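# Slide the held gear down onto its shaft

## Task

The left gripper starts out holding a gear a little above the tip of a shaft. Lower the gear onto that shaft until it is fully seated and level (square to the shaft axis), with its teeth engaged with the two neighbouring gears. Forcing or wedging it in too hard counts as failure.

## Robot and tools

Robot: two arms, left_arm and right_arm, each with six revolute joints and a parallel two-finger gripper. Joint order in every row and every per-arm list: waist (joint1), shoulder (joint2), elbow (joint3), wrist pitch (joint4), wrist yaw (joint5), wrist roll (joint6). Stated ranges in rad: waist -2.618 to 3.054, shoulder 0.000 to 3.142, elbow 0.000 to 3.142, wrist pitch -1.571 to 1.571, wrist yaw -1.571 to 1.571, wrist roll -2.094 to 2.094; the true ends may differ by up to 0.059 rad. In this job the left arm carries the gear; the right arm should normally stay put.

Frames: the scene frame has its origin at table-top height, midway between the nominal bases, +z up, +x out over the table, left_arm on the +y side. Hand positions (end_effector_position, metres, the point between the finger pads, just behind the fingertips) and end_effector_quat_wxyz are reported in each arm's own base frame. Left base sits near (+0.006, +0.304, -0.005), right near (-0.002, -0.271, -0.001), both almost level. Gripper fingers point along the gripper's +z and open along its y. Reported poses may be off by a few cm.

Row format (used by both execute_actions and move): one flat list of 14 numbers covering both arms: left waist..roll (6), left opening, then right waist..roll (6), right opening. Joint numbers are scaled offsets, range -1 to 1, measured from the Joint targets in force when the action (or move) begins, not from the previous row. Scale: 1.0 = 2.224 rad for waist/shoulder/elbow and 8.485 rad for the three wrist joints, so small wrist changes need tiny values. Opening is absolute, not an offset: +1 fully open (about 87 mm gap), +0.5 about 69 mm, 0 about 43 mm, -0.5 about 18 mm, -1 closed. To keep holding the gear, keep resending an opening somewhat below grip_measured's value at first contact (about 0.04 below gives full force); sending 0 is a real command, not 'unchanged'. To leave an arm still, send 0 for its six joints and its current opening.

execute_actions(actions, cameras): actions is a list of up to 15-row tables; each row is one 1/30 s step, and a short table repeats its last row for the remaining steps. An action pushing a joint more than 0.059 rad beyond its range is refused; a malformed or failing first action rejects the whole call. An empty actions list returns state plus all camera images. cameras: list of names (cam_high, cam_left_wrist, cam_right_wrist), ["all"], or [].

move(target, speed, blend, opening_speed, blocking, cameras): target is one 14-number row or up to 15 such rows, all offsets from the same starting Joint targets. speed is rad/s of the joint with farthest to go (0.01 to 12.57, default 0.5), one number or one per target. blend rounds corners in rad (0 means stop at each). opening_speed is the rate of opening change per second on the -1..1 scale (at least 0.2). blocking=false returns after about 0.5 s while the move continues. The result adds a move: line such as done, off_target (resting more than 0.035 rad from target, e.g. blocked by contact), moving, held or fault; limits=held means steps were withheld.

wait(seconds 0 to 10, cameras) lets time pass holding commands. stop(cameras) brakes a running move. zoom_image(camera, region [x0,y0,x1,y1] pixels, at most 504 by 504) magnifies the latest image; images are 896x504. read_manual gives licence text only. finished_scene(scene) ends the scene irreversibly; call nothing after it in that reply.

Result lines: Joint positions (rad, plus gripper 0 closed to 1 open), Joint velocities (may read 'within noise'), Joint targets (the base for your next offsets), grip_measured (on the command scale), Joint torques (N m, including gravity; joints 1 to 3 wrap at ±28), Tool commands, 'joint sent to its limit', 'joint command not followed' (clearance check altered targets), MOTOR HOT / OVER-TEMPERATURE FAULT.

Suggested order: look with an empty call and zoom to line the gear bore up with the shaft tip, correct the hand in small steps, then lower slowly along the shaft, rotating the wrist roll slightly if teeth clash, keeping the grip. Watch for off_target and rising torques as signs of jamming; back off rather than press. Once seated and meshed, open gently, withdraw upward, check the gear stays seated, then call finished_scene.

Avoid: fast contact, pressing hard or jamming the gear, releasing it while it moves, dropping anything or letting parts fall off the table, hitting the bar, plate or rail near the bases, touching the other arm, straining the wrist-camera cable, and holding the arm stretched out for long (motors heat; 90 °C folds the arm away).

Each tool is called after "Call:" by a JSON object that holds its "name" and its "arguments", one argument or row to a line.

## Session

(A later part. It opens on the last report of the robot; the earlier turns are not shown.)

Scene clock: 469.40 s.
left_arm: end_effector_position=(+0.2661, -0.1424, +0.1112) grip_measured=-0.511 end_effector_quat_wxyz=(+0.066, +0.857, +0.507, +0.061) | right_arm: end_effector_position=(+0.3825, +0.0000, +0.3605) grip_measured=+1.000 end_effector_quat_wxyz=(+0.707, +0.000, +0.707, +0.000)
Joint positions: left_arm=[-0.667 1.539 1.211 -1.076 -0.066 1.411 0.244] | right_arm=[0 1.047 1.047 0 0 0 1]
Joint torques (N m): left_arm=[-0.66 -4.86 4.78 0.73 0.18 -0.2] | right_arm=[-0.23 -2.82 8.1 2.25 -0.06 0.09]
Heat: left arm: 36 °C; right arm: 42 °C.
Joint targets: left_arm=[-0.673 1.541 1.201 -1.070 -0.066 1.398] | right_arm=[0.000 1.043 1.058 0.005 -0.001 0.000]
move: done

Call:
{"name": "move", "arguments": {
  "target": [0,0.0072,-0.0072,0.0024,0,0,-1,0,0,0,0,0,0,1],
  "speed": 0.06,
  "cameras": ["cam_left_wrist"]
}}

Call:
{"name": "zoom_image", "arguments": {
  "camera": "cam_left_wrist",
  "region": [480, 100, 660, 290]
}}

Call:
{"name": "zoom_image", "arguments": {
  "camera": "cam_left_wrist",
  "region": [490, 120, 590, 220]
}}

Scene clock: 476.30 s.
left_arm: end_effector_position=(+0.2662, -0.1425, +0.1096) grip_measured=-0.511 end_effector_quat_wxyz=(+0.066, +0.857, +0.507, +0.061) | right_arm: end_effector_position=(+0.3825, +0.0000, +0.3605) grip_measured=+1.000 end_effector_quat_wxyz=(+0.707, +0.000, +0.707, +0.000)
Joint positions: left_arm=[-0.667 1.539 1.204 -1.068 -0.066 1.411 0.244] | right_arm=[0 1.047 1.047 0 0 0 1]
Joint torques (N m): left_arm=[-0.65 -3.64 4.04 0.86 0.17 -0.18] | right_arm=[-0.24 -2.84 8.1 2.25 -0.07 0.1]
Heat: left arm: 35 °C; right arm: 42 °C.
Joint targets: left_arm=[-0.673 1.557 1.185 -1.050 -0.066 1.398] | right_arm=[0.000 1.043 1.058 0.005 -0.001 0.000]
move: done
camera_calibration:
cam_left_wrist: T_world_to_cam=[[-0.859075, 0.47905, -0.180279, 0.315241], [0.162981, 0.589894, 0.790862, -0.0268072], [0.485208, 0.650028, -0.584839, 0.169048], [0, 0, 0, 1]] pos_world=[0.193162, -0.245089, 0.176898]
Images, in order (width x height): cam_left_wrist 896x504.

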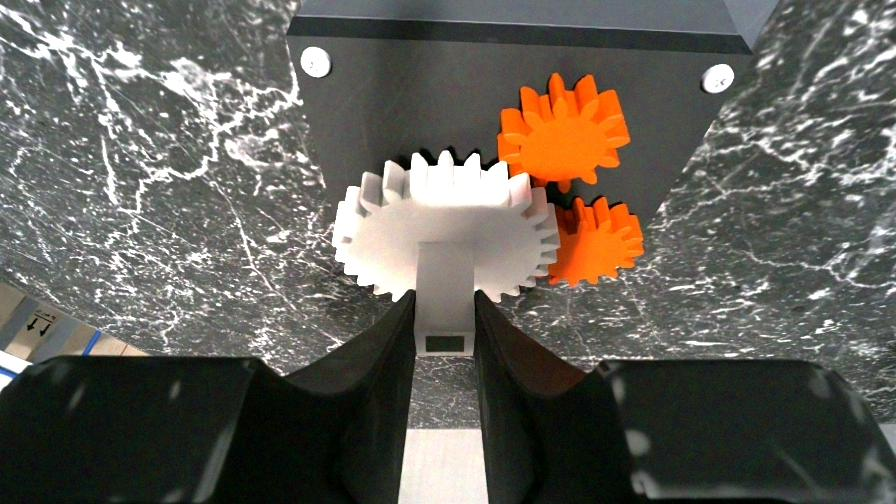

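Scaled by 2.653 from the camera's 896x504 image, which has a finer 1280x720 frame.

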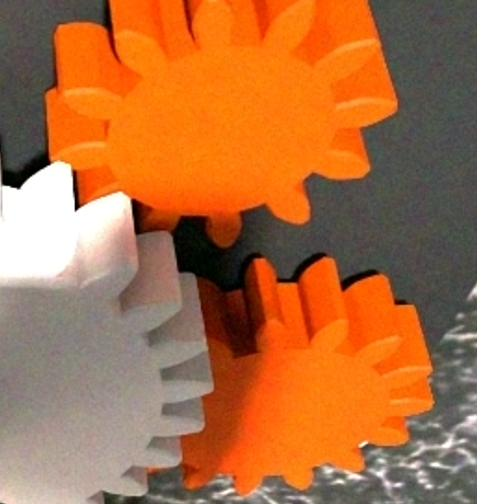

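Scaled by 5.040 from the camera's 896x504 image, which has a finer 1280x720 frame.

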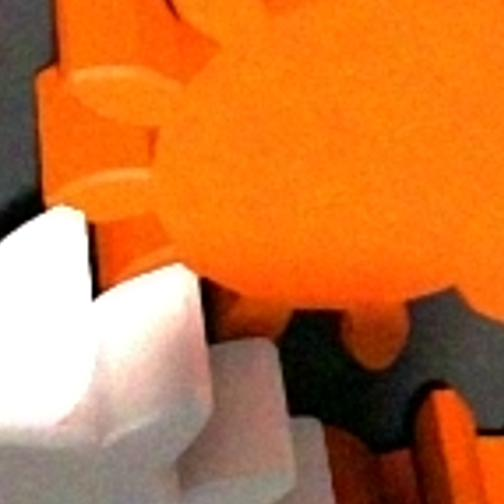

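Call:
{"name": "move", "arguments": {
  "target": [
    [0,0,0.0225,-0.0058,0,0,-1,0,0,0,0,0,0,1],
    [0,-0.0297,0.0015,-0.0058,0,0.0152,-1,0,0,0,0,0,0,1]
  ],
  "speed": 0.08,
  "cameras": ["cam_left_wrist"]
}}

Call:
{"name": "zoom_image", "arguments": {
  "camera": "cam_left_wrist",
  "region": [490, 120, 590, 220]
}}

Call:
{"name": "zoom_image", "arguments": {
  "camera": "cam_left_wrist",
  "region": [480, 100, 660, 290]
}}

Scene clock: 522.73 s.
left_arm: end_effector_position=(+0.2662, -0.1419, +0.1122) grip_measured=-0.511 end_effector_quat_wxyz=(+0.062, +0.881, +0.465, +0.064) | right_arm: end_effector_position=(+0.3825, +0.0000, +0.3605) grip_measured=+1.000 end_effector_quat_wxyz=(+0.707, +0.000, +0.707, +0.000)
Joint positions: left_arm=[-0.667 1.525 1.199 -1.08 -0.066 1.51 0.244] | right_arm=[0 1.047 1.047 0 0 0 1]
Joint torques (N m): left_arm=[-0.62 -7.56 4.7 0.49 0.15 0.15] | right_arm=[-0.24 -2.84 8.1 2.25 -0.07 0.09]
Heat: left arm: 33 °C; right arm: 43 °C.
Joint targets: left_arm=[-0.673 1.491 1.188 -1.099 -0.066 1.527] | right_arm=[0.000 1.043 1.058 0.005 -0.001 0.000]
move: done
camera_calibration:
cam_left_wrist: T_world_to_cam=[[-0.807979, 0.563478, -0.172228, 0.312931], [0.216936, 0.55626, 0.802193, -0.0495323], [0.547821, 0.610793, -0.571685, 0.146397], [0, 0, 0, 1]] pos_world=[0.183388, -0.238195, 0.177323]
Images, in order (width x height): cam_left_wrist 896x504.

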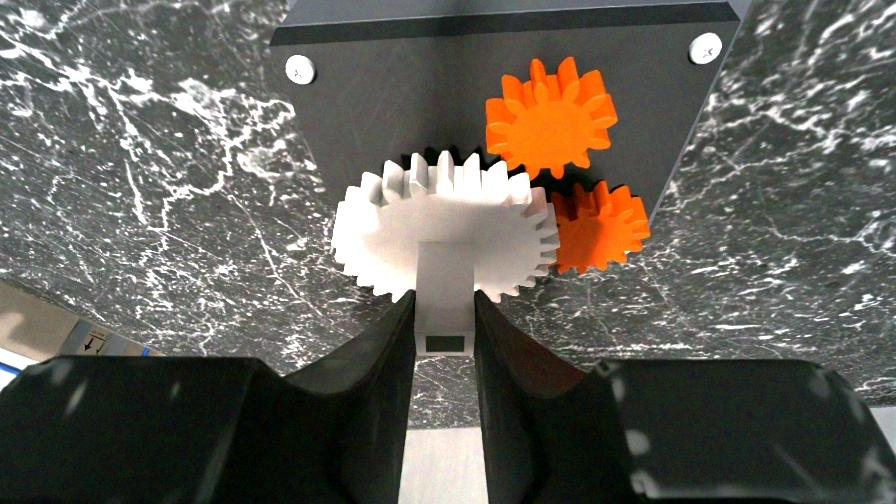

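Scaled by 5.040 from the camera's 896x504 image, which has a finer 1280x720 frame.

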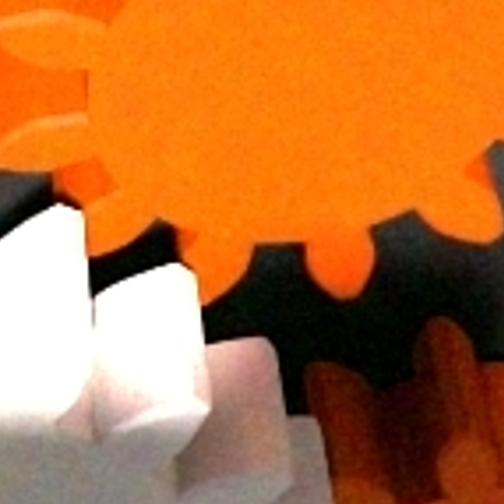

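Scaled by 2.653 from the camera's 896x504 image, which has a finer 1280x720 frame.

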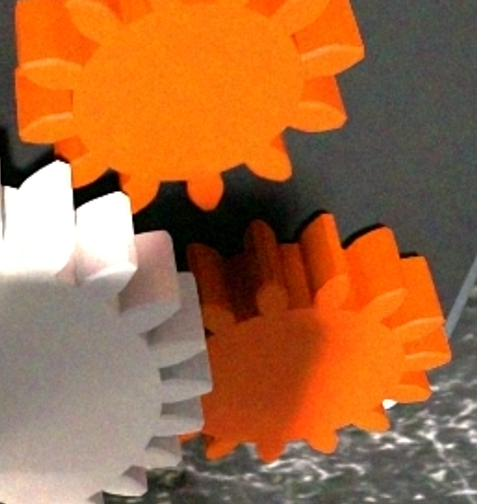

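Call:
{"name": "move", "arguments": {
  "target": [0,0.0225,-0.009,0.0060,0,0,-1,0,0,0,0,0,0,1],
  "speed": 0.06
}}

Scene clock: 529.03 s.
left_arm: end_effector_position=(+0.2667, -0.1422, +0.1094) grip_measured=-0.511 end_effector_quat_wxyz=(+0.063, +0.881, +0.464, +0.065) | right_arm: end_effector_position=(+0.3825, +0.0000, +0.3605) grip_measured=+1.000 end_effector_quat_wxyz=(+0.707, +0.000, +0.707, +0.000)
Joint positions: left_arm=[-0.667 1.525 1.187 -1.065 -0.067 1.512 0.244] | right_arm=[0 1.047 1.047 0 0 0 1]
Joint torques (N m): left_arm=[-0.61 -3.6 4.1 0.84 0.16 0.1] | right_arm=[-0.24 -2.84 8.1 2.25 -0.07 0.09]
Heat: left arm: 33 °C; right arm: 43 °C.
Joint targets: left_arm=[-0.673 1.541 1.168 -1.048 -0.066 1.527] | right_arm=[0.000 1.043 1.058 0.005 -0.001 0.000]
move: done

Call:
{"name": "wait", "arguments": {
  "seconds": 0,
  "cameras": ["cam_left_wrist"]
}}

Call:
{"name": "zoom_image", "arguments": {
  "camera": "cam_left_wrist",
  "region": [490, 120, 590, 220]
}}

Call:
{"name": "zoom_image", "arguments": {
  "camera": "cam_left_wrist",
  "region": [530, 180, 660, 290]
}}

Scene clock: 534.63 s.
left_arm: end_effector_position=(+0.2667, -0.1422, +0.1094) grip_measured=-0.511 end_effector_quat_wxyz=(+0.063, +0.881, +0.464, +0.065) | right_arm: end_effector_position=(+0.3825, +0.0000, +0.3605) grip_measured=+1.000 end_effector_quat_wxyz=(+0.707, +0.000, +0.707, +0.000)
Joint positions: left_arm=[-0.667 1.525 1.187 -1.065 -0.067 1.512 0.244] | right_arm=[0 1.047 1.047 0 0 0 1]
Joint torques (N m): left_arm=[-0.75 -3.66 4.12 0.83 0.15 0.12] | right_arm=[-0.24 -2.84 8.1 2.25 -0.07 0.09]
Heat: left arm: 32 °C; right arm: 43 °C.
Joint targets: left_arm=[-0.673 1.541 1.168 -1.048 -0.066 1.527] | right_arm=[0.000 1.043 1.058 0.005 -0.001 0.000]
Tool commands: left_gripper/opening=-1.0 right_gripper/opening=+1.0
camera_calibration:
cam_left_wrist: T_world_to_cam=[[-0.806456, 0.564746, -0.175188, 0.313122], [0.215776, 0.556928, 0.802042, -0.0467735], [0.550517, 0.609011, -0.570996, 0.143703], [0, 0, 0, 1]] pos_world=[0.183501, -0.238302, 0.174424]
Images, in order (width x height): cam_left_wrist 896x504.

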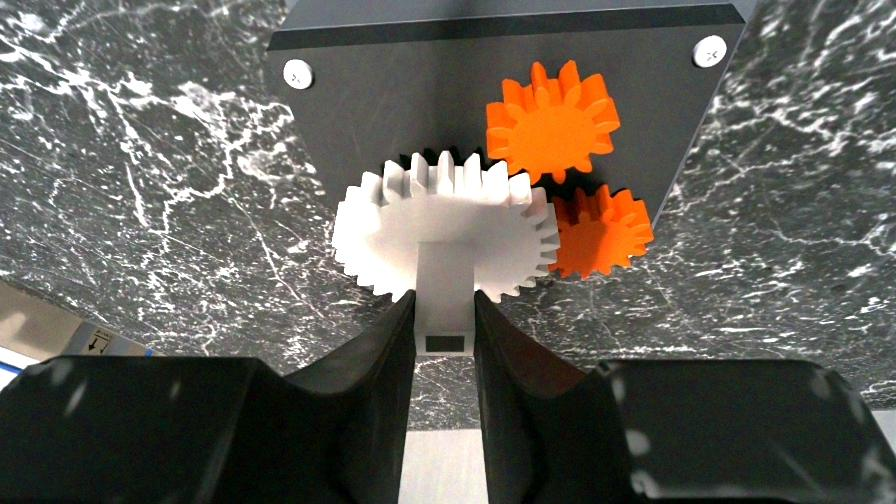

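Scaled by 5.040 from the camera's 896x504 image, which has a finer 1280x720 frame.

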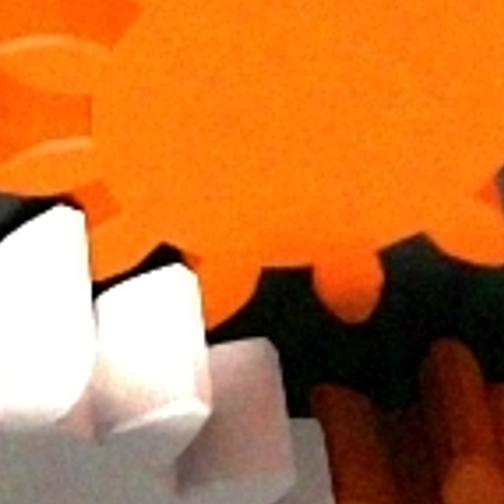

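Scaled by 3.877 from the camera's 896x504 image, which has a finer 1280x720 frame.

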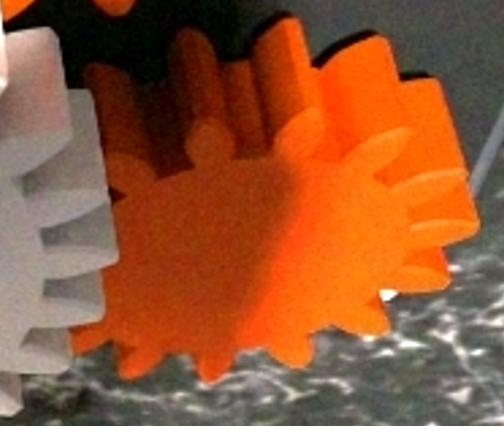

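Call:
{"name": "move", "arguments": {
  "target": [
    [0,0,0.0234,-0.0061,0,0,-1,0,0,0,0,0,0,1],
    [0,0.0030,0.0252,-0.0061,0,-0.0077,-1,0,0,0,0,0,0,1],
    [0,0.0030,0.0015,0,0,-0.0077,-1,0,0,0,0,0,0,1]
  ],
  "speed": 0.08,
  "cameras": ["cam_left_wrist"]
}}

Call:
{"name": "zoom_image", "arguments": {
  "camera": "cam_left_wrist",
  "region": [490, 120, 590, 220]
}}

Call:
{"name": "zoom_image", "arguments": {
  "camera": "cam_left_wrist",
  "region": [530, 180, 660, 290]
}}

Scene clock: 557.53 s.
left_arm: end_effector_position=(+0.2665, -0.1422, +0.1090) grip_measured=-0.511 end_effector_quat_wxyz=(+0.062, +0.873, +0.480, +0.063) | right_arm: end_effector_position=(+0.3825, +0.0000, +0.3605) grip_measured=+1.000 end_effector_quat_wxyz=(+0.707, +0.000, +0.707, +0.000)
Joint positions: left_arm=[-0.667 1.534 1.196 -1.07 -0.067 1.476 0.244] | right_arm=[0 1.047 1.047 0 0 0 1]
Joint torques (N m): left_arm=[-0.72 -3.78 3.55 0.87 0.15 -0.21] | right_arm=[-0.24 -2.84 8.09 2.25 -0.07 0.09]
Heat: left arm: 32 °C; right arm: 43 °C.
Joint targets: left_arm=[-0.673 1.548 1.171 -1.048 -0.066 1.461] | right_arm=[0.000 1.043 1.058 0.005 -0.001 0.000]
move: done
camera_calibration:
cam_left_wrist: T_world_to_cam=[[-0.827004, 0.535037, -0.172629, 0.313876], [0.200014, 0.566982, 0.799078, -0.0404876], [0.525414, 0.626312, -0.575911, 0.153285], [0, 0, 0, 1]] pos_world=[0.187137, -0.240984, 0.174815]
Images, in order (width x height): cam_left_wrist 896x504.

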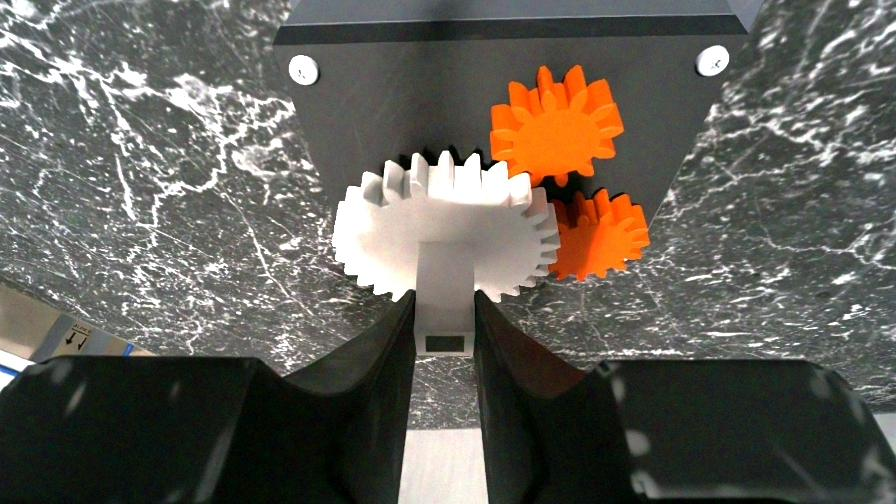

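Scaled by 5.040 from the camera's 896x504 image, which has a finer 1280x720 frame.

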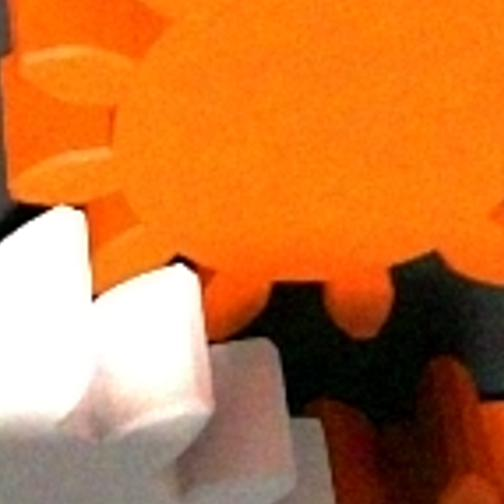

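Scaled by 3.877 from the camera's 896x504 image, which has a finer 1280x720 frame.

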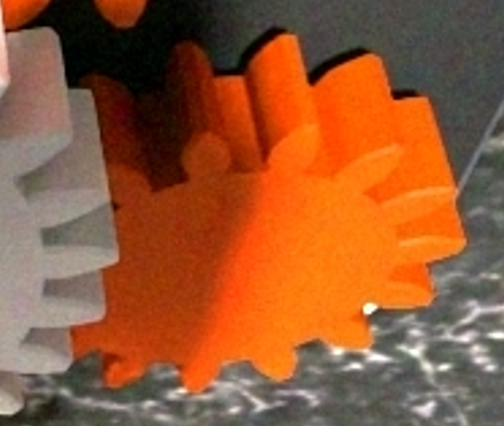

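Call:
{"name": "move", "arguments": {
  "target": [
    [0,0,0.0234,-0.0061,0,0,-1,0,0,0,0,0,0,1],
    [0,-0.001,0.0234,-0.0061,0,0.0055,-1,0,0,0,0,0,0,1],
    [0,-0.001,-0.002,0.0004,0,0.0055,-1,0,0,0,0,0,0,1]
  ],
  "speed": 0.08,
  "cameras": ["cam_left_wrist"]
}}

Call:
{"name": "zoom_image", "arguments": {
  "camera": "cam_left_wrist",
  "region": [490, 120, 590, 220]
}}

Call:
{"name": "zoom_image", "arguments": {
  "camera": "cam_left_wrist",
  "region": [530, 180, 660, 290]
}}

Scene clock: 567.20 s.
left_arm: end_effector_position=(+0.2670, -0.1423, +0.1088) grip_measured=-0.511 end_effector_quat_wxyz=(+0.060, +0.878, +0.470, +0.065) | right_arm: end_effector_position=(+0.3825, +0.0000, +0.3605) grip_measured=+1.000 end_effector_quat_wxyz=(+0.707, +0.000, +0.707, +0.000)
Joint positions: left_arm=[-0.669 1.534 1.194 -1.069 -0.072 1.495 0.244] | right_arm=[0 1.047 1.047 0 0 0 1]
Joint torques (N m): left_arm=[-0.47 -4.07 3.44 0.91 0.22 0.11] | right_arm=[-0.24 -2.82 8.1 2.25 -0.07 0.09]
Heat: left arm: 32 °C; right arm: 43 °C.
Joint targets: left_arm=[-0.673 1.546 1.167 -1.045 -0.066 1.508] | right_arm=[0.000 1.043 1.058 0.005 -0.001 0.000]
move: done
camera_calibration:
cam_left_wrist: T_world_to_cam=[[-0.815495, 0.553073, -0.170525, 0.313525], [0.209211, 0.556412, 0.804137, -0.0449566], [0.539629, 0.620094, -0.56946, 0.147529], [0, 0, 0, 1]] pos_world=[0.185472, -0.23987, 0.173627]
Images, in order (width x height): cam_left_wrist 896x504.

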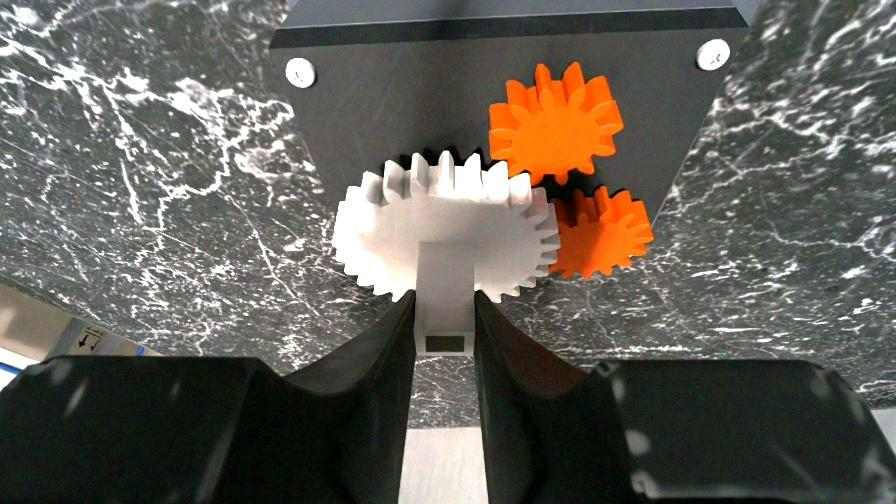

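Scaled by 5.040 from the camera's 896x504 image, which has a finer 1280x720 frame.

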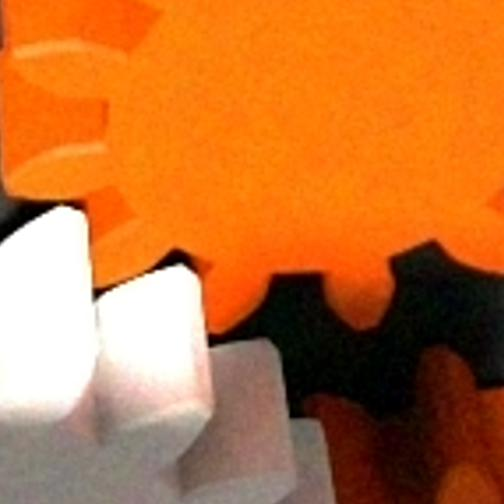

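Scaled by 3.877 from the camera's 896x504 image, which has a finer 1280x720 frame.

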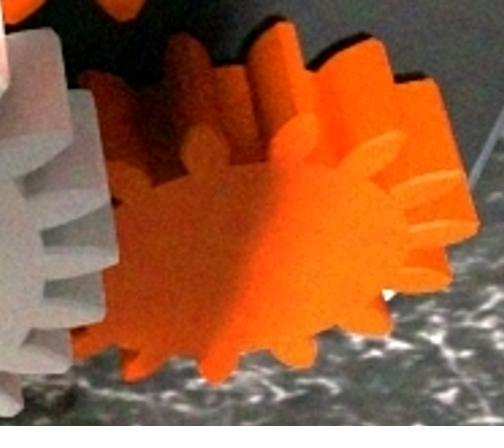

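Call:
{"name": "move", "arguments": {
  "target": [
    [0,0,0.0234,-0.0061,0,0,-1,0,0,0,0,0,0,1],
    [-0.0094,0,0.0234,-0.0061,-0.0061,-0.0055,-1,0,0,0,0,0,0,1],
    [-0.0094,0,0.001,0,-0.0061,-0.0055,-1,0,0,0,0,0,0,1]
  ],
  "speed": 0.08,
  "cameras": ["cam_left_wrist"]
}}

Call:
{"name": "zoom_image", "arguments": {
  "camera": "cam_left_wrist",
  "region": [490, 120, 590, 220]
}}

Scene clock: 590.63 s.
left_arm: end_effector_position=(+0.2668, -0.1428, +0.1095) grip_measured=-0.511 end_effector_quat_wxyz=(+0.055, +0.877, +0.470, +0.080) | right_arm: end_effector_position=(+0.3825, +0.0000, +0.3605) grip_measured=+1.000 end_effector_quat_wxyz=(+0.707, +0.000, +0.707, +0.000)
Joint positions: left_arm=[-0.69 1.534 1.189 -1.064 -0.106 1.475 0.244] | right_arm=[0 1.047 1.047 0 0 0 1]
Joint torques (N m): left_arm=[-0.42 -4.05 4.03 0.84 -0.03 -0.2] | right_arm=[-0.24 -2.84 8.1 2.25 -0.07 0.09]
Heat: left arm: 31 °C; right arm: 43 °C.
Joint targets: left_arm=[-0.693 1.546 1.169 -1.045 -0.118 1.461] | right_arm=[0.000 1.043 1.058 0.005 -0.001 0.000]
move: done
camera_calibration:
cam_left_wrist: T_world_to_cam=[[-0.813682, 0.554237, -0.175336, 0.313963], [0.190201, 0.538852, 0.820647, -0.0444166], [0.549313, 0.634397, -0.543871, 0.145027], [0, 0, 0, 1]] pos_world=[0.184249, -0.242081, 0.170375]
Images, in order (width x height): cam_left_wrist 896x504.

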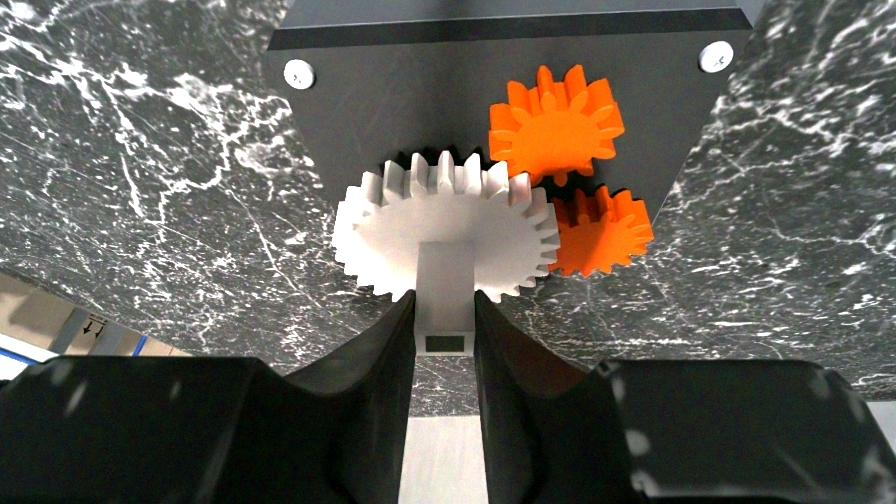

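Scaled by 5.040 from the camera's 896x504 image, which has a finer 1280x720 frame.

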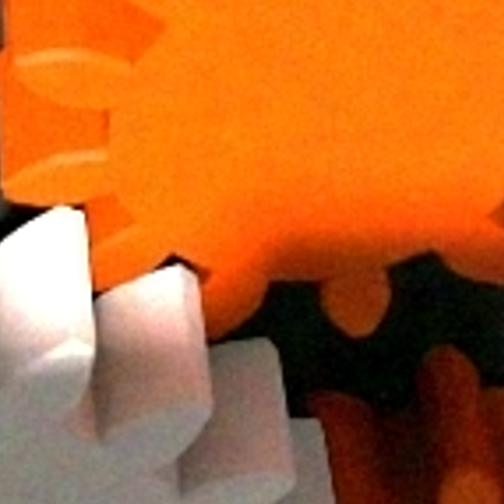

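Call:
{"name": "move", "arguments": {
  "target": [0,0.0027,0.0027,0,0,-0.0048,-1,0,0,0,0,0,0,1],
  "speed": 0.05,
  "cameras": ["cam_left_wrist"]
}}

Call:
{"name": "zoom_image", "arguments": {
  "camera": "cam_left_wrist",
  "region": [490, 120, 590, 220]
}}

Call:
{"name": "zoom_image", "arguments": {
  "camera": "cam_left_wrist",
  "region": [530, 180, 660, 290]
}}

Scene clock: 598.07 s.
left_arm: end_effector_position=(+0.2664, -0.1426, +0.1094) grip_measured=-0.511 end_effector_quat_wxyz=(+0.057, +0.869, +0.484, +0.080) | right_arm: end_effector_position=(+0.3825, +0.0000, +0.3605) grip_measured=+1.000 end_effector_quat_wxyz=(+0.707, +0.000, +0.707, +0.000)
Joint positions: left_arm=[-0.69 1.534 1.189 -1.06 -0.106 1.443 0.244] | right_arm=[0 1.047 1.047 0 0 0 1]
Joint torques (N m): left_arm=[-0.34 -3.67 4.42 0.81 -0.02 -0.3] | right_arm=[-0.24 -2.84 8.09 2.25 -0.07 0.09]
Heat: left arm: 31 °C; right arm: 43 °C.
Joint targets: left_arm=[-0.693 1.552 1.175 -1.045 -0.118 1.420] | right_arm=[0.000 1.043 1.058 0.005 -0.001 0.000]
move: done
camera_calibration:
cam_left_wrist: T_world_to_cam=[[-0.830297, 0.526903, -0.181603, 0.314646], [0.171206, 0.551236, 0.816595, -0.0370761], [0.530372, 0.646926, -0.547898, 0.152309], [0, 0, 0, 1]] pos_world=[0.186817, -0.243882, 0.170866]
Images, in order (width x height): cam_left_wrist 896x504.

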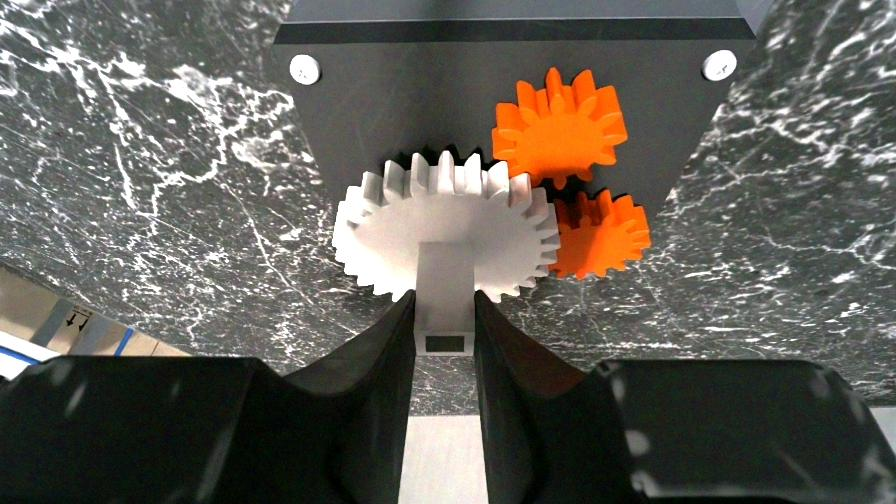

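Scaled by 5.040 from the camera's 896x504 image, which has a finer 1280x720 frame.

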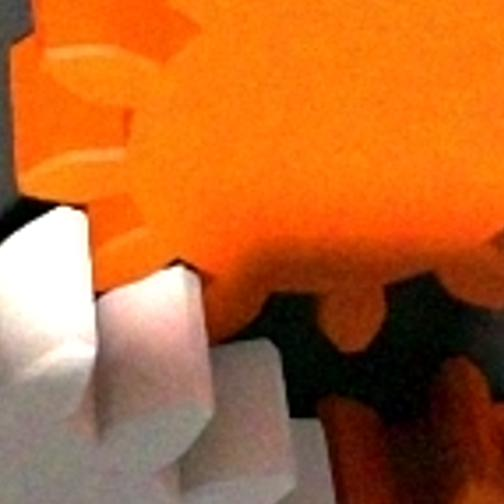

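Scaled by 3.877 from the camera's 896x504 image, which has a finer 1280x720 frame.

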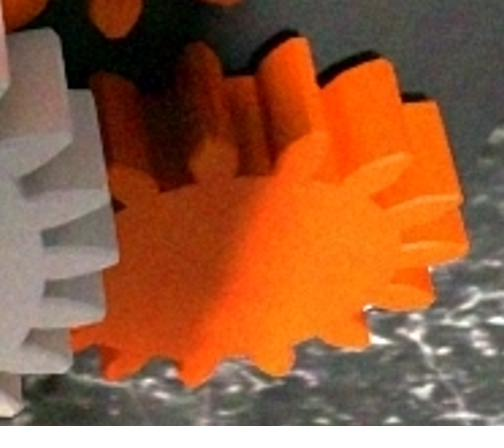

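Call:
{"name": "move", "arguments": {
  "target": [0.0139,0,-0.001,0.0003,0.0065,0.0065,-1,0,0,0,0,0,0,1],
  "speed": 0.05,
  "cameras": ["cam_left_wrist"]
}}

Call:
{"name": "zoom_image", "arguments": {
  "camera": "cam_left_wrist",
  "region": [490, 120, 590, 220]
}}

Call:
{"name": "zoom_image", "arguments": {
  "camera": "cam_left_wrist",
  "region": [530, 180, 660, 290]
}}

Scene clock: 606.63 s.
left_arm: end_effector_position=(+0.2670, -0.1426, +0.1087) grip_measured=-0.511 end_effector_quat_wxyz=(+0.059, +0.873, +0.479, +0.074) | right_arm: end_effector_position=(+0.3825, +0.0000, +0.3605) grip_measured=+1.000 end_effector_quat_wxyz=(+0.707, +0.000, +0.707, +0.000)
Joint positions: left_arm=[-0.681 1.534 1.189 -1.06 -0.092 1.463 0.244] | right_arm=[0 1.047 1.047 0 0 0 1]
Joint torques (N m): left_arm=[1.58 -3.59 4.34 0.85 0.47 0.09] | right_arm=[-0.25 -2.84 8.12 2.25 -0.07 0.09]
Heat: left arm: 31 °C; right arm: 43 °C.
Joint targets: left_arm=[-0.663 1.552 1.173 -1.042 -0.062 1.476] | right_arm=[0.000 1.043 1.058 0.005 -0.001 0.000]
move: done
camera_calibration:
cam_left_wrist: T_world_to_cam=[[-0.82481, 0.536411, -0.178749, 0.314685], [0.185106, 0.5549, 0.811062, -0.0391837], [0.53425, 0.635885, -0.55698, 0.15013], [0, 0, 0, 1]] pos_world=[0.186602, -0.242523, 0.171649]
Images, in order (width x height): cam_left_wrist 896x504.

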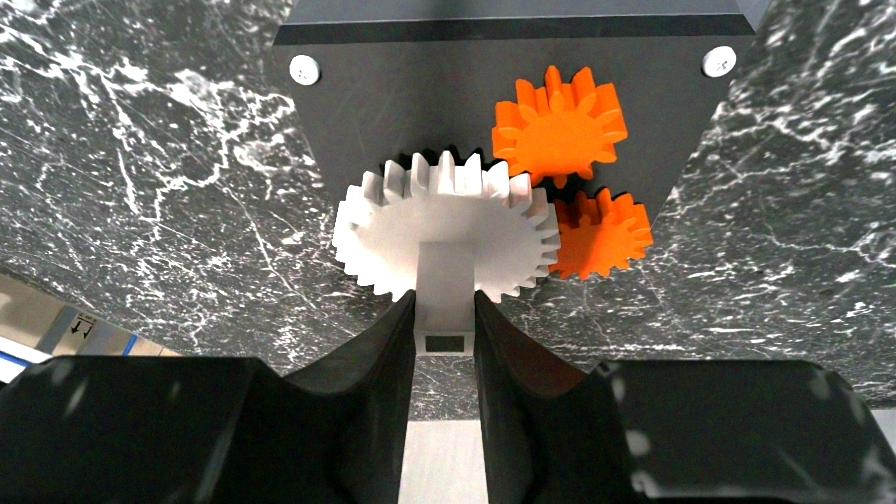

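Scaled by 5.040 from the camera's 896x504 image, which has a finer 1280x720 frame.

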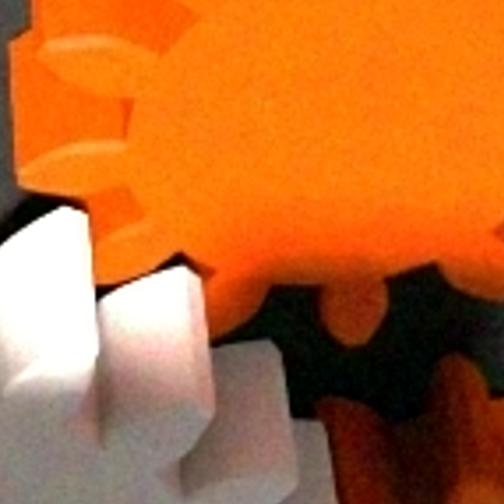

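Scaled by 3.877 from the camera's 896x504 image, which has a finer 1280x720 frame.

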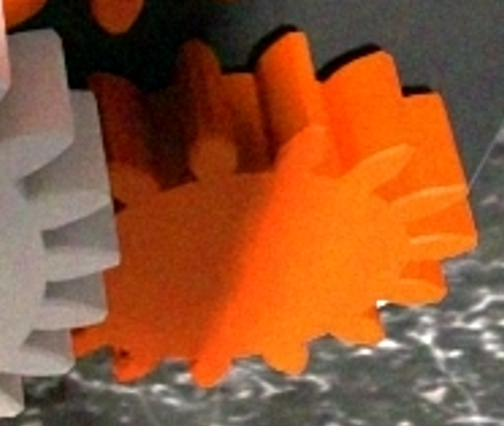

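Call:
{"name": "move", "arguments": {
  "target": [0,0.001,0.001,0,0,-0.0062,-1,0,0,0,0,0,0,1],
  "speed": 0.05
}}

Call:
{"name": "move", "arguments": {
  "target": [0,0.001,-0.001,0.0003,0,-0.0030,-1,0,0,0,0,0,0,1],
  "speed": 0.05,
  "cameras": ["cam_left_wrist"]
}}

Call:
{"name": "zoom_image", "arguments": {
  "camera": "cam_left_wrist",
  "region": [490, 120, 590, 220]
}}

Call:
{"name": "zoom_image", "arguments": {
  "camera": "cam_left_wrist",
  "region": [530, 180, 660, 290]
}}

Scene clock: 615.03 s.
left_arm: end_effector_position=(+0.2665, -0.1423, +0.1086) grip_measured=-0.511 end_effector_quat_wxyz=(+0.060, +0.869, +0.485, +0.073) | right_arm: end_effector_position=(+0.3825, +0.0000, +0.3605) grip_measured=+1.000 end_effector_quat_wxyz=(+0.707, +0.000, +0.707, +0.000)
Joint positions: left_arm=[-0.681 1.534 1.189 -1.06 -0.092 1.45 0.244] | right_arm=[0 1.047 1.047 0 0 0 1]
Joint torques (N m): left_arm=[1.58 -3.38 4.44 0.85 0.49 -0.29] | right_arm=[-0.24 -2.84 8.1 2.25 -0.06 0.09]
Heat: left arm: 31 °C; right arm: 43 °C.
Joint targets: left_arm=[-0.663 1.554 1.175 -1.043 -0.062 1.423] | right_arm=[0.000 1.043 1.058 0.005 -0.001 0.000]
move: done

Scene clock: 615.87 s.
left_arm: end_effector_position=(+0.2663, -0.1423, +0.1086) grip_measured=-0.511 end_effector_quat_wxyz=(+0.062, +0.864, +0.495, +0.073) | right_arm: end_effector_position=(+0.3825, +0.0000, +0.3605) grip_measured=+1.000 end_effector_quat_wxyz=(+0.707, +0.000, +0.707, +0.000)
Joint positions: left_arm=[-0.681 1.534 1.189 -1.057 -0.092 1.428 0.244] | right_arm=[0 1.047 1.047 0 0 0 1]
Joint torques (N m): left_arm=[1.48 -3.33 4.33 0.85 0.46 -0.35] | right_arm=[-0.24 -2.84 8.1 2.25 -0.07 0.09]
Heat: left arm: 31 °C; right arm: 43 °C.
Joint targets: left_arm=[-0.663 1.556 1.173 -1.040 -0.062 1.398] | right_arm=[0.000 1.043 1.058 0.005 -0.001 0.000]
move: done
camera_calibration:
cam_left_wrist: T_world_to_cam=[[-0.842763, 0.505802, -0.184161, 0.315022], [0.164636, 0.567937, 0.806438, -0.0312747], [0.512489, 0.649316, -0.56191, 0.158395], [0, 0, 0, 1]] pos_world=[0.189462, -0.244425, 0.17224]
Images, in order (width x height): cam_left_wrist 896x504.

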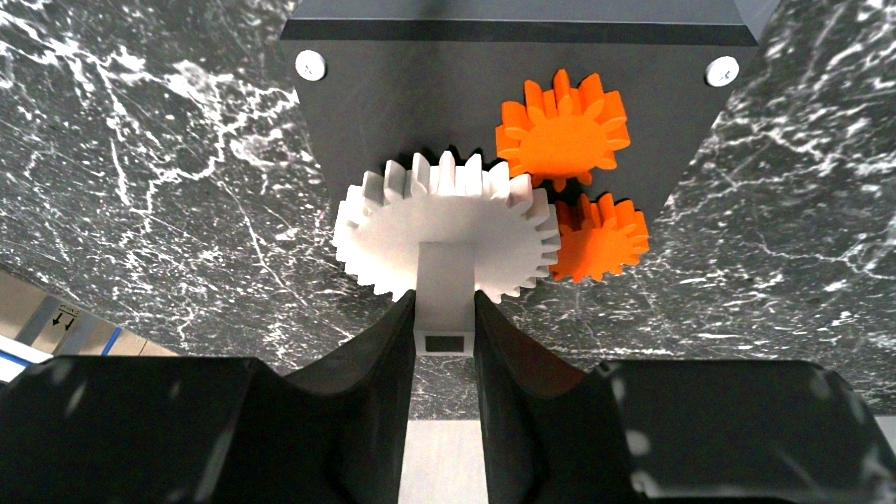

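Scaled by 5.040 from the camera's 896x504 image, which has a finer 1280x720 frame.

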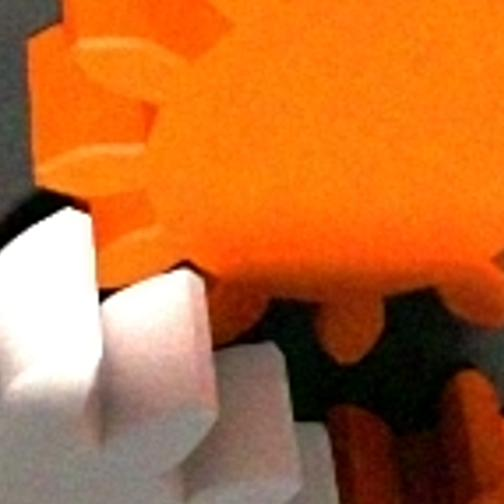

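Scaled by 3.877 from the camera's 896x504 image, which has a finer 1280x720 frame.

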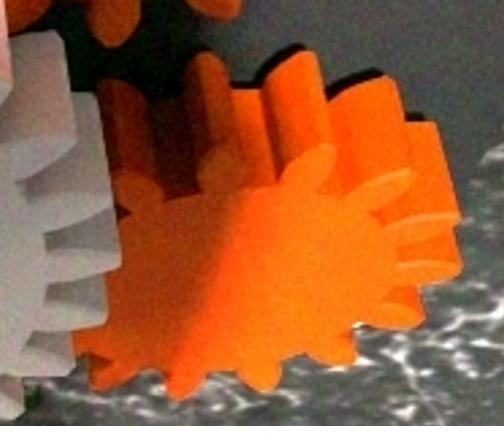

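Call:
{"name": "move", "arguments": {
  "target": [0,0.0015,-0.0005,0.0003,0,-0.0040,-1,0,0,0,0,0,0,1],
  "speed": 0.05
}}

Call:
{"name": "move", "arguments": {
  "target": [0,0.0015,-0.0005,0.0003,0,-0.0040,-1,0,0,0,0,0,0,1],
  "speed": 0.05,
  "cameras": ["cam_left_wrist"]
}}

Call:
{"name": "zoom_image", "arguments": {
  "camera": "cam_left_wrist",
  "region": [490, 120, 590, 220]
}}

Call:
{"name": "zoom_image", "arguments": {
  "camera": "cam_left_wrist",
  "region": [530, 180, 660, 290]
}}

Scene clock: 634.60 s.
left_arm: end_effector_position=(+0.2660, -0.1423, +0.1085) grip_measured=-0.511 end_effector_quat_wxyz=(+0.065, +0.856, +0.508, +0.073) | right_arm: end_effector_position=(+0.3825, +0.0000, +0.3605) grip_measured=+1.000 end_effector_quat_wxyz=(+0.707, +0.000, +0.707, +0.000)
Joint positions: left_arm=[-0.681 1.534 1.189 -1.053 -0.092 1.397 0.244] | right_arm=[0 1.047 1.047 0 0 0 1]
Joint torques (N m): left_arm=[1.61 -2.99 4.21 0.84 0.51 -0.38] | right_arm=[-0.24 -2.84 8.1 2.25 -0.07 0.09]
Heat: left arm: 31 °C; right arm: 43 °C.
Joint targets: left_arm=[-0.663 1.559 1.172 -1.037 -0.062 1.364] | right_arm=[0.000 1.043 1.058 0.005 -0.001 0.000]
move: done

Scene clock: 635.67 s.
left_arm: end_effector_position=(+0.2657, -0.1422, +0.1087) grip_measured=-0.511 end_effector_quat_wxyz=(+0.068, +0.847, +0.522, +0.073) | right_arm: end_effector_position=(+0.3825, +0.0000, +0.3605) grip_measured=+1.000 end_effector_quat_wxyz=(+0.707, +0.000, +0.707, +0.000)
Joint positions: left_arm=[-0.681 1.534 1.19 -1.05 -0.093 1.363 0.244] | right_arm=[0 1.047 1.047 0 0 0 1]
Joint torques (N m): left_arm=[1.55 -2.69 3.95 0.86 0.5 -0.38] | right_arm=[-0.24 -2.84 8.1 2.25 -0.07 0.09]
Heat: left arm: 31 °C; right arm: 43 °C.
Joint targets: left_arm=[-0.663 1.563 1.170 -1.035 -0.063 1.330] | right_arm=[0.000 1.043 1.058 0.005 -0.001 0.000]
move: done
camera_calibration:
cam_left_wrist: T_world_to_cam=[[-0.872282, 0.447857, -0.196337, 0.31535], [0.123953, 0.590893, 0.79717, -0.0162433], [0.473032, 0.671021, -0.570939, 0.173325], [0, 0, 0, 1]] pos_world=[0.195099, -0.247938, 0.173822]
Images, in order (width x height): cam_left_wrist 896x504.

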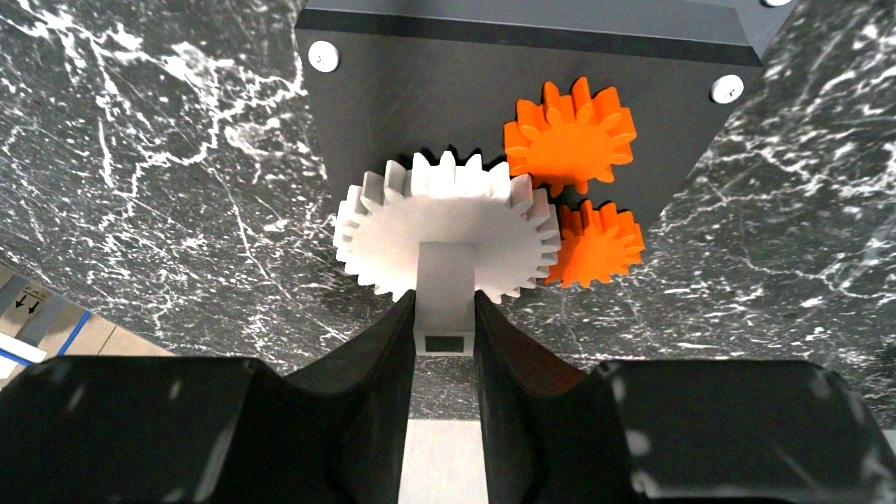

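Scaled by 5.040 from the camera's 896x504 image, which has a finer 1280x720 frame.

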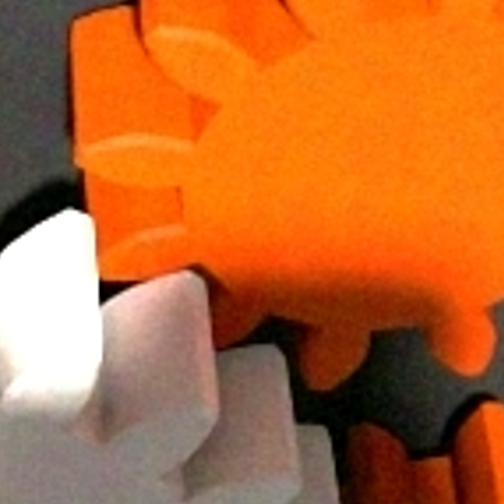

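Scaled by 3.877 from the camera's 896x504 image, which has a finer 1280x720 frame.

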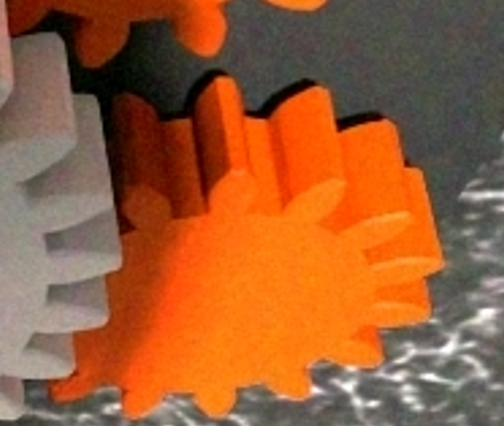

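Call:
{"name": "move", "arguments": {
  "target": [
    [-0.0171,-0.0081,0.0202,-0.0048,-0.008,0.0004,-1,0,0,0,0,0,0,1],
    [-0.0171,-0.0081,0.0202,-0.0048,-0.008,0.0167,-1,0,0,0,0,0,0,1]
  ],
  "speed": 0.07,
  "cameras": ["cam_left_wrist"]
}}

Call:
{"name": "zoom_image", "arguments": {
  "camera": "cam_left_wrist",
  "region": [490, 120, 590, 220]
}}

Call:
{"name": "zoom_image", "arguments": {
  "camera": "cam_left_wrist",
  "region": [530, 180, 660, 290]
}}

Scene clock: 671.30 s.
left_arm: end_effector_position=(+0.2677, -0.1431, +0.1113) grip_measured=-0.511 end_effector_quat_wxyz=(+0.057, +0.872, +0.480, +0.084) | right_arm: end_effector_position=(+0.3825, +0.0000, +0.3605) grip_measured=+1.000 end_effector_quat_wxyz=(+0.707, +0.000, +0.707, +0.000)
Joint positions: left_arm=[-0.694 1.534 1.194 -1.062 -0.115 1.452 0.244] | right_arm=[0 1.047 1.047 0 0 0 1]
Joint torques (N m): left_arm=[-0.69 -4.22 7.3 0.54 -0.09 0.17] | right_arm=[-0.24 -2.84 8.1 2.25 -0.07 0.1]
Heat: left arm: 31 °C; right arm: 43 °C.
Joint targets: left_arm=[-0.700 1.545 1.215 -1.076 -0.130 1.472] | right_arm=[0.000 1.043 1.058 0.005 -0.001 0.000]
move: done
camera_calibration:
cam_left_wrist: T_world_to_cam=[[-0.823399, 0.53652, -0.184824, 0.316302], [0.17042, 0.544466, 0.821288, -0.039896], [0.541268, 0.64475, -0.539747, 0.148877], [0, 0, 0, 1]] pos_world=[0.18666, -0.243969, 0.171582]
Images, in order (width x height): cam_left_wrist 896x504.

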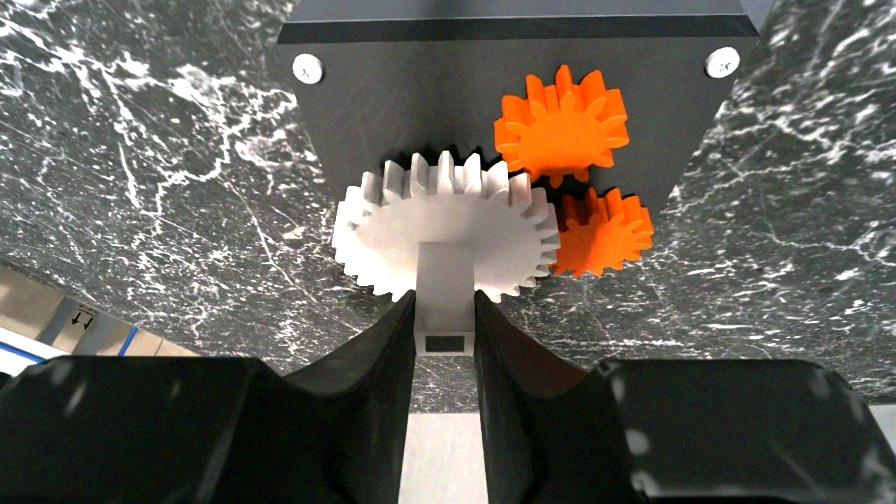

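Scaled by 5.040 from the camera's 896x504 image, which has a finer 1280x720 frame.

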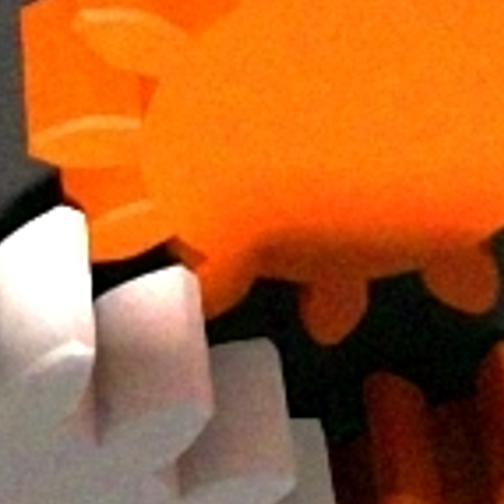

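Scaled by 3.877 from the camera's 896x504 image, which has a finer 1280x720 frame.

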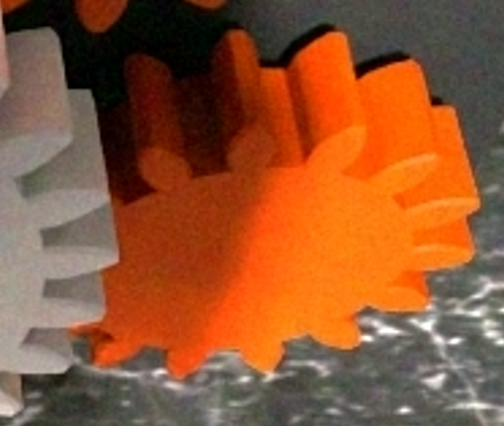

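Call:
{"name": "move", "arguments": {
  "target": [
    [0,0,0.0054,-0.0014,0,0,-1,0,0,0,0,0,0,1],
    [0.0261,-0.0279,-0.016,-0.0014,0.0117,0.0152,-1,0,0,0,0,0,0,1]
  ],
  "speed": 0.07,
  "cameras": ["cam_left_wrist"]
}}

Call:
{"name": "zoom_image", "arguments": {
  "camera": "cam_left_wrist",
  "region": [490, 120, 590, 220]
}}

Call:
{"name": "zoom_image", "arguments": {
  "camera": "cam_left_wrist",
  "region": [530, 180, 660, 290]
}}

Scene clock: 702.47 s.
left_arm: end_effector_position=(+0.2667, -0.1422, +0.1113) grip_measured=-0.511 end_effector_quat_wxyz=(+0.065, +0.895, +0.438, +0.056) | right_arm: end_effector_position=(+0.3825, +0.0000, +0.3605) grip_measured=+1.000 end_effector_quat_wxyz=(+0.707, +0.000, +0.707, +0.000)
Joint positions: left_arm=[-0.653 1.516 1.19 -1.079 -0.042 1.583 0.244] | right_arm=[0 1.047 1.047 0 0 0 1]
Joint torques (N m): left_arm=[0.8 -7.5 4.81 0.57 0.3 0.13] | right_arm=[-0.24 -2.84 8.1 2.25 -0.06 0.09]
Heat: left arm: 33 °C; right arm: 43 °C.
Joint targets: left_arm=[-0.642 1.483 1.180 -1.087 -0.031 1.600] | right_arm=[0.000 1.043 1.058 0.005 -0.001 0.000]
move: done
camera_calibration:
cam_left_wrist: T_world_to_cam=[[-0.77336, 0.61095, -0.169278, 0.310506], [0.258681, 0.547875, 0.795561, -0.0603656], [0.578791, 0.571466, -0.581746, 0.13308], [0, 0, 0, 1]] pos_world=[0.178722, -0.232682, 0.178005]
Images, in order (width x height): cam_left_wrist 896x504.

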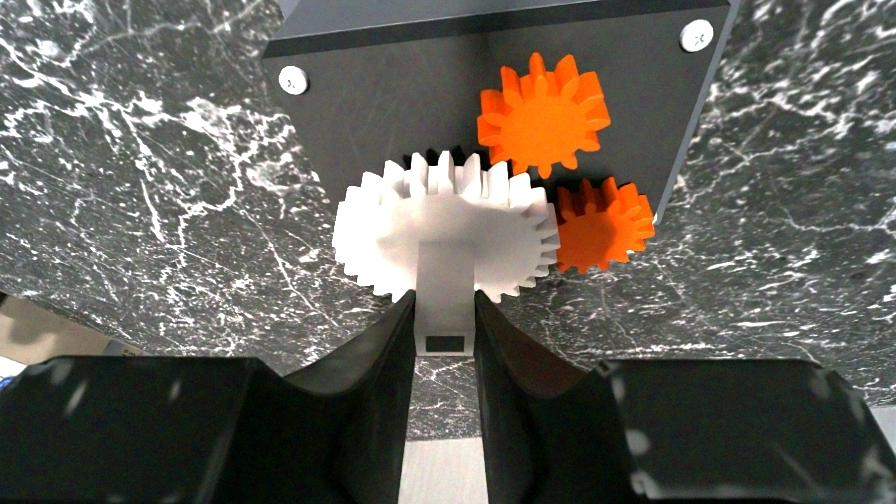

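Scaled by 5.040 from the camera's 896x504 image, which has a finer 1280x720 frame.

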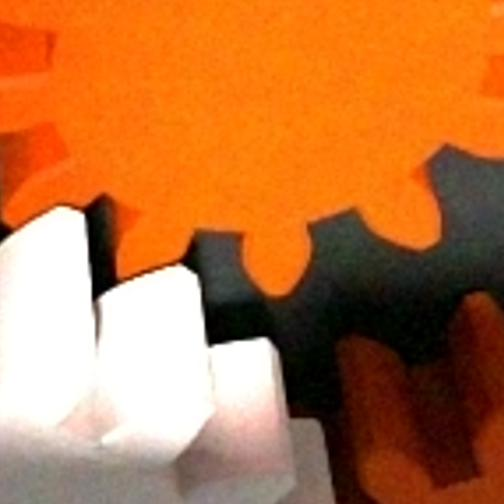

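Scaled by 3.877 from the camera's 896x504 image, which has a finer 1280x720 frame.

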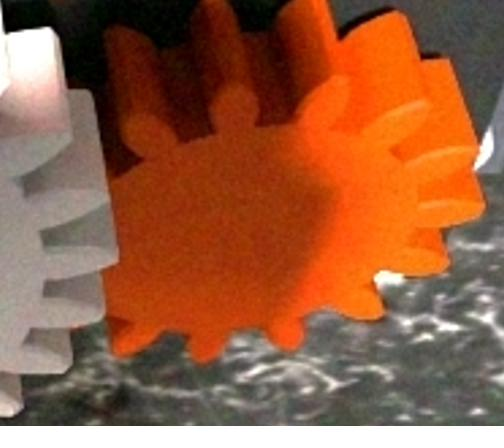

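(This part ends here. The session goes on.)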